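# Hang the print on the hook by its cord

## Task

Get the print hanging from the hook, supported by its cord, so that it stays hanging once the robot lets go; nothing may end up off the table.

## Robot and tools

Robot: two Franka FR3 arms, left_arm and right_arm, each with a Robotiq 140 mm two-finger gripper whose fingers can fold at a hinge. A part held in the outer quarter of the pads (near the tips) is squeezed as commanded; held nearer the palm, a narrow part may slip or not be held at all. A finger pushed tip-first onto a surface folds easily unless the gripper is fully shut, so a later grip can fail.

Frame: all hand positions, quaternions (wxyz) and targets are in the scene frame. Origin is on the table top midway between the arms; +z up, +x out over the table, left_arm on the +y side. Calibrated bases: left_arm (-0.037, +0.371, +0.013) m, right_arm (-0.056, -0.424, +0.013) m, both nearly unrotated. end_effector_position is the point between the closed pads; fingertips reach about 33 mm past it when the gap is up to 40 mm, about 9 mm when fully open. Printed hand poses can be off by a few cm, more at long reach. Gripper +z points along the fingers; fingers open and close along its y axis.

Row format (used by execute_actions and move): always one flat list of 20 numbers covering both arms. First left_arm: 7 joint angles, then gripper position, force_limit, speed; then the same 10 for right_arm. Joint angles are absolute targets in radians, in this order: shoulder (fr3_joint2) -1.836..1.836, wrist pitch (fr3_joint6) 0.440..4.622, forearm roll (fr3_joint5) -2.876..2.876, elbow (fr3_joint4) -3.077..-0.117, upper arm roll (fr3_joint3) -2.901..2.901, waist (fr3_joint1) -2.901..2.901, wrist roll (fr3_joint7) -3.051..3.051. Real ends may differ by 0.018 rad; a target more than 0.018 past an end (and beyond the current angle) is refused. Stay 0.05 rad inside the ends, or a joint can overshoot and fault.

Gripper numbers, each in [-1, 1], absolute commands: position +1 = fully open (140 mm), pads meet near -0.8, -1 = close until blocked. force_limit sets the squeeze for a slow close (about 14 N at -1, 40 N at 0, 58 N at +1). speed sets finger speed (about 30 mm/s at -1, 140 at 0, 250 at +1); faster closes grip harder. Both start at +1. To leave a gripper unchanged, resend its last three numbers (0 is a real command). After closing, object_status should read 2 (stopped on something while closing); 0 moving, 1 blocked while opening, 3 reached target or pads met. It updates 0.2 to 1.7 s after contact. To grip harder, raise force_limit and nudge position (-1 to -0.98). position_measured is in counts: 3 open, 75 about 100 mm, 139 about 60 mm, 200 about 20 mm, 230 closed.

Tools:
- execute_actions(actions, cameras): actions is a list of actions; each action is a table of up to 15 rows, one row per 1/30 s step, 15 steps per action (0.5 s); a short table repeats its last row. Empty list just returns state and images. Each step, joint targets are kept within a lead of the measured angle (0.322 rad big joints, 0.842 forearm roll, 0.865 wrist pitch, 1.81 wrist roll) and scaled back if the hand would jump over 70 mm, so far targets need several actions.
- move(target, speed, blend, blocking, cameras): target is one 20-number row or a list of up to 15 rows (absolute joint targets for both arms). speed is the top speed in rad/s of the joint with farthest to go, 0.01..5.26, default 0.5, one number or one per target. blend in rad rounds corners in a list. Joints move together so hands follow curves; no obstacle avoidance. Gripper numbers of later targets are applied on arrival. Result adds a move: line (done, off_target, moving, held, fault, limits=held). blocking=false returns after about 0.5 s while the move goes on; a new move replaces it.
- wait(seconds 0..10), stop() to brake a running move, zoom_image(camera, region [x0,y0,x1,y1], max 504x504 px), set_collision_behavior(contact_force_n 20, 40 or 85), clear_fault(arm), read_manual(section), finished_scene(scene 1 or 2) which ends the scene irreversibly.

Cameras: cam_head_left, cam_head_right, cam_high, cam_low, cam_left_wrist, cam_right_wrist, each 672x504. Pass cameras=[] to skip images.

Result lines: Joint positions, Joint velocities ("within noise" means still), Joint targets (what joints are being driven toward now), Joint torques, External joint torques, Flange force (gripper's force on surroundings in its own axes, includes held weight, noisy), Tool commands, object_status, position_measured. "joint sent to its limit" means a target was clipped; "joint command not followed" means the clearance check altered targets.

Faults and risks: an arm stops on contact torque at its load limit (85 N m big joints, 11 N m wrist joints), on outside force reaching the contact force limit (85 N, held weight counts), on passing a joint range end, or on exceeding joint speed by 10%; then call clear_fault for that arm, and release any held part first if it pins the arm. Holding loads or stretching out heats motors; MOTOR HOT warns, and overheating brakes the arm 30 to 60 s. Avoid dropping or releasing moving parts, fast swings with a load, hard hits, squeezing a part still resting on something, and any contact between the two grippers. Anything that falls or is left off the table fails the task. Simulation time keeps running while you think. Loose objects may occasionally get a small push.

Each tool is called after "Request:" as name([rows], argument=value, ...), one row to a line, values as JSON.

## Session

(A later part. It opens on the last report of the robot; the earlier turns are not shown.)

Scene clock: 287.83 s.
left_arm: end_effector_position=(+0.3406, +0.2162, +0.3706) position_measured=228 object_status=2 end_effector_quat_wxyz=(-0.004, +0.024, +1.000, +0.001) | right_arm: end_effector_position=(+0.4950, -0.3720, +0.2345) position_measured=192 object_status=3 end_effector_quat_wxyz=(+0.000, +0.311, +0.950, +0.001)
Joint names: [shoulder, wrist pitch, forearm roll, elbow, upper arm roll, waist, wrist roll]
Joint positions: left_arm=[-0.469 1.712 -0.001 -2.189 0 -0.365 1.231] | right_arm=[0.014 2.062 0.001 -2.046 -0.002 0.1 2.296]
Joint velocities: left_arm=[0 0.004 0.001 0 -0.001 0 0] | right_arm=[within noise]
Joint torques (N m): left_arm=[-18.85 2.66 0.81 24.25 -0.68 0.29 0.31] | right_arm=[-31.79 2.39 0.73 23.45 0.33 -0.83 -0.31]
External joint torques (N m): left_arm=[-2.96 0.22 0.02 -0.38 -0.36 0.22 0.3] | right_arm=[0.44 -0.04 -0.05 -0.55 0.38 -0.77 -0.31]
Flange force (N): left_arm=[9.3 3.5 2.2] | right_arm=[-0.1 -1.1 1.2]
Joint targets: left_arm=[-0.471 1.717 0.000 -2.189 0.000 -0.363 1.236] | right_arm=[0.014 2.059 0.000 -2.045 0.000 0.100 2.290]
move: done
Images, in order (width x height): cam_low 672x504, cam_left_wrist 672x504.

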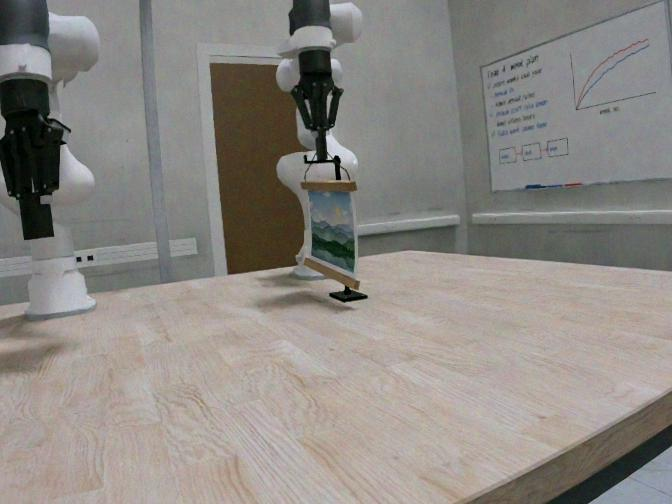

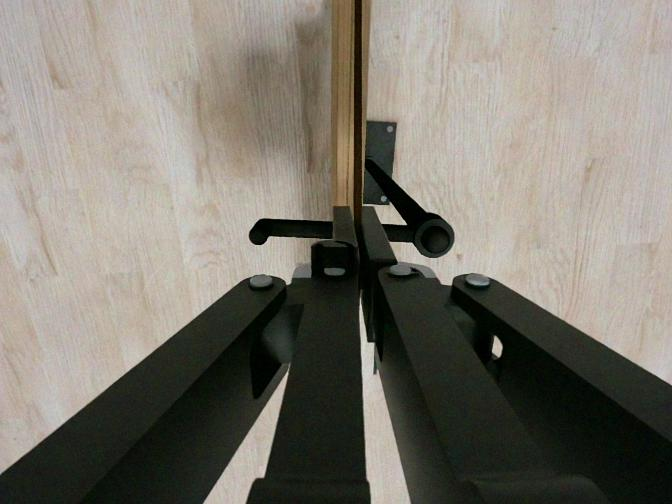

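Request:
move(target=[-0.4714,1.7174,0,-2.1888,0,-0.363,1.236,-0.56,0,-1,0.014,2.059,0,-2.045,0,0.1,2.29,-0.5,-1,-1], cameras=["cam_low","cam_left_wrist"])

Request:
zoom_image(camera="cam_low", region=[250, 110, 390, 310])

Request:
zoom_image(camera="cam_left_wrist", region=[230, 80, 530, 380])

Scene clock: 302.23 s.
left_arm: end_effector_position=(+0.3410, +0.2161, +0.3709) position_measured=200 object_status=0 end_effector_quat_wxyz=(-0.003, +0.024, +1.000, +0.001) | right_arm: end_effector_position=(+0.4950, -0.3720, +0.2345) position_measured=192 object_status=3 end_effector_quat_wxyz=(+0.000, +0.311, +0.950, +0.001)
Joint names: [shoulder, wrist pitch, forearm roll, elbow, upper arm roll, waist, wrist roll]
Joint positions: left_arm=[-0.47 1.714 -0.001 -2.189 0 -0.364 1.231] | right_arm=[0.014 2.062 0.001 -2.046 -0.002 0.1 2.296]
Joint velocities: within noise
Joint torques (N m): left_arm=[-17.89 2.56 0.81 24.19 -0.7 0.31 0.28] | right_arm=[-31.77 2.4 0.72 23.45 0.42 -0.91 -0.37]
External joint torques (N m): left_arm=[-2.01 0.1 0.03 -0.51 -0.23 0.37 0.28] | right_arm=[0.57 -0.03 -0.06 -0.57 0.35 -0.97 -0.37]
Flange force (N): left_arm=[6.9 2.9 2.1] | right_arm=[-0.5 -1.2 1.3]
Joint targets: left_arm=[-0.471 1.717 0.000 -2.189 0.000 -0.363 1.236] | right_arm=[0.014 2.059 0.000 -2.045 0.000 0.100 2.290]
move: done
Images, in order (width x height): cam_low 672x504, cam_left_wrist 672x504.

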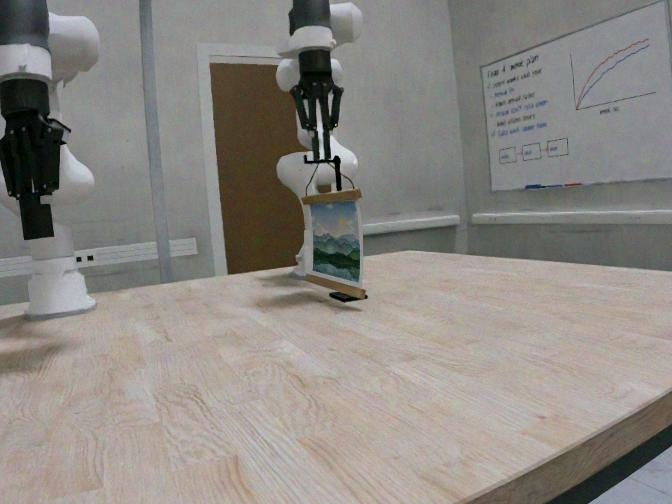

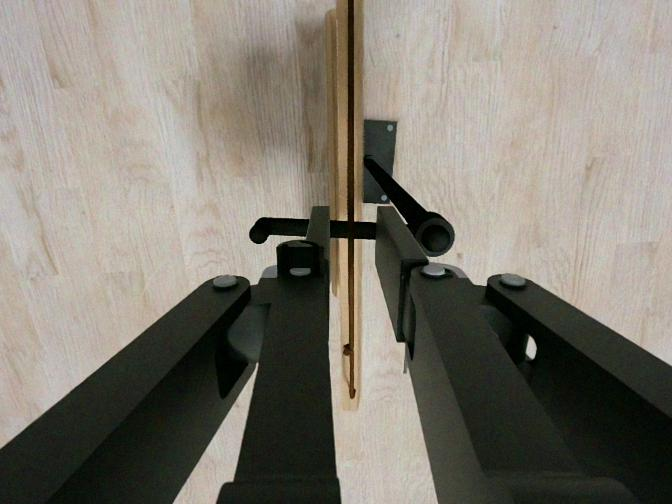

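Scaled by 2.520 from the camera's 672x504 image, which has a finer 960x720 frame.

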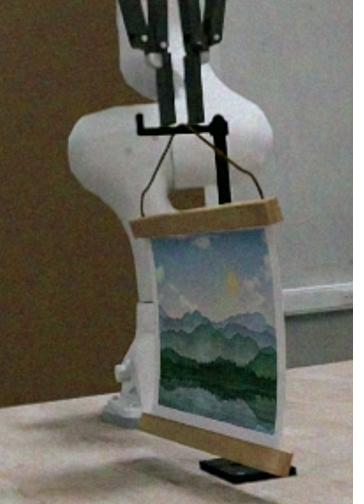

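Scaled by 1.680 from the camera's 672x504 image, which has a finer 960x720 frame.

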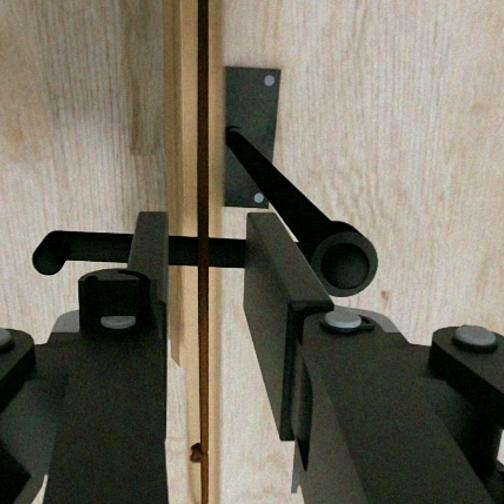

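Hung. Retreat upward.

Request:
move([
  [-0.4657,1.6675,0,-2.1332,0,-0.363,1.236,-0.56,0,-1,0.014,2.059,0,-2.045,0,0.1,2.29,-0.5,-1,-1],
  [-0.44,1.4,0,-1.82,0,-0.363,1.236,-0.56,0,-1,0.014,2.059,0,-2.045,0,0.1,2.29,-0.5,-1,-1],
], speed=[0.1,0.3], cameras=["cam_low","cam_left_wrist"])

Request:
zoom_image(camera="cam_low", region=[250, 110, 390, 310])

Scene clock: 306.90 s.
left_arm: end_effector_position=(+0.3299, +0.2206, +0.5049) position_measured=200 object_status=3 end_effector_quat_wxyz=(+0.012, +0.024, +1.000, -0.005) | right_arm: end_effector_position=(+0.4950, -0.3720, +0.2345) position_measured=192 object_status=3 end_effector_quat_wxyz=(+0.000, +0.311, +0.950, +0.001)
Joint names: [shoulder, wrist pitch, forearm roll, elbow, upper arm roll, waist, wrist roll]
Joint positions: left_arm=[-0.442 1.404 -0.001 -1.821 0 -0.364 1.231] | right_arm=[0.014 2.062 0.001 -2.046 -0.002 0.1 2.296]
Joint velocities: left_arm=[0 -0.005 0.001 -0.001 0 0 -0.001] | right_arm=[within noise]
Joint torques (N m): left_arm=[-15.63 2.34 0.8 22.36 -0.71 0.29 0.29] | right_arm=[-31.77 2.41 0.69 23.38 0.3 -0.95 -0.37]
External joint torques (N m): left_arm=[-0.84 -0.21 0.04 -0.24 -0.27 0.33 0.29] | right_arm=[0.55 -0.03 -0.09 -0.69 0.36 -0.87 -0.37]
Flange force (N): left_arm=[2.8 1.4 1.3] | right_arm=[-0.1 -1.4 1.5]
Joint targets: left_arm=[-0.440 1.400 0.000 -1.820 0.000 -0.363 1.236] | right_arm=[0.014 2.059 0.000 -2.045 0.000 0.100 2.290]
move: done
Images, in order (width x height): cam_low 672x504, cam_left_wrist 672x504.

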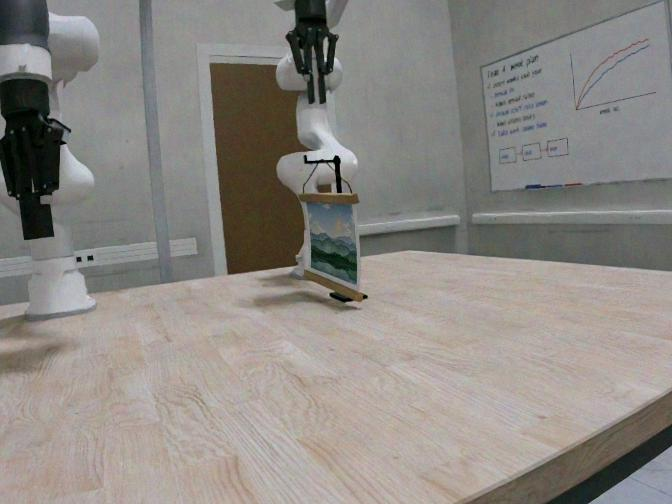

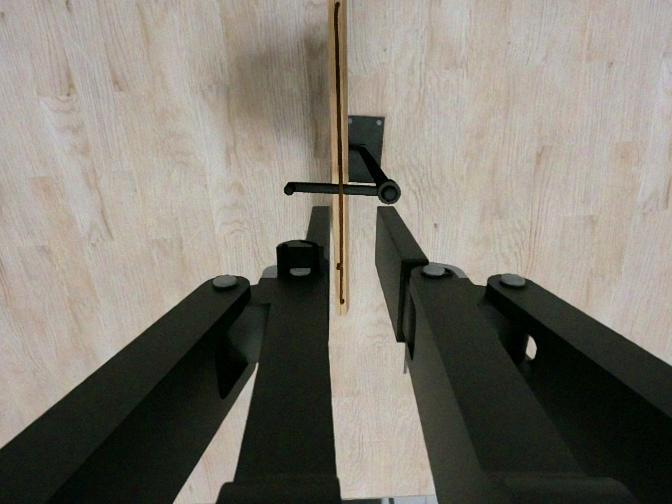

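Scaled by 2.520 from the camera's 672x504 image, which has a finer 960x720 frame.

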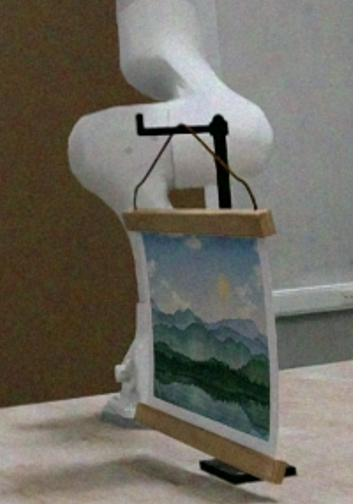

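Request:
finished_scene(scene=2)

The scene is finished: the task was done.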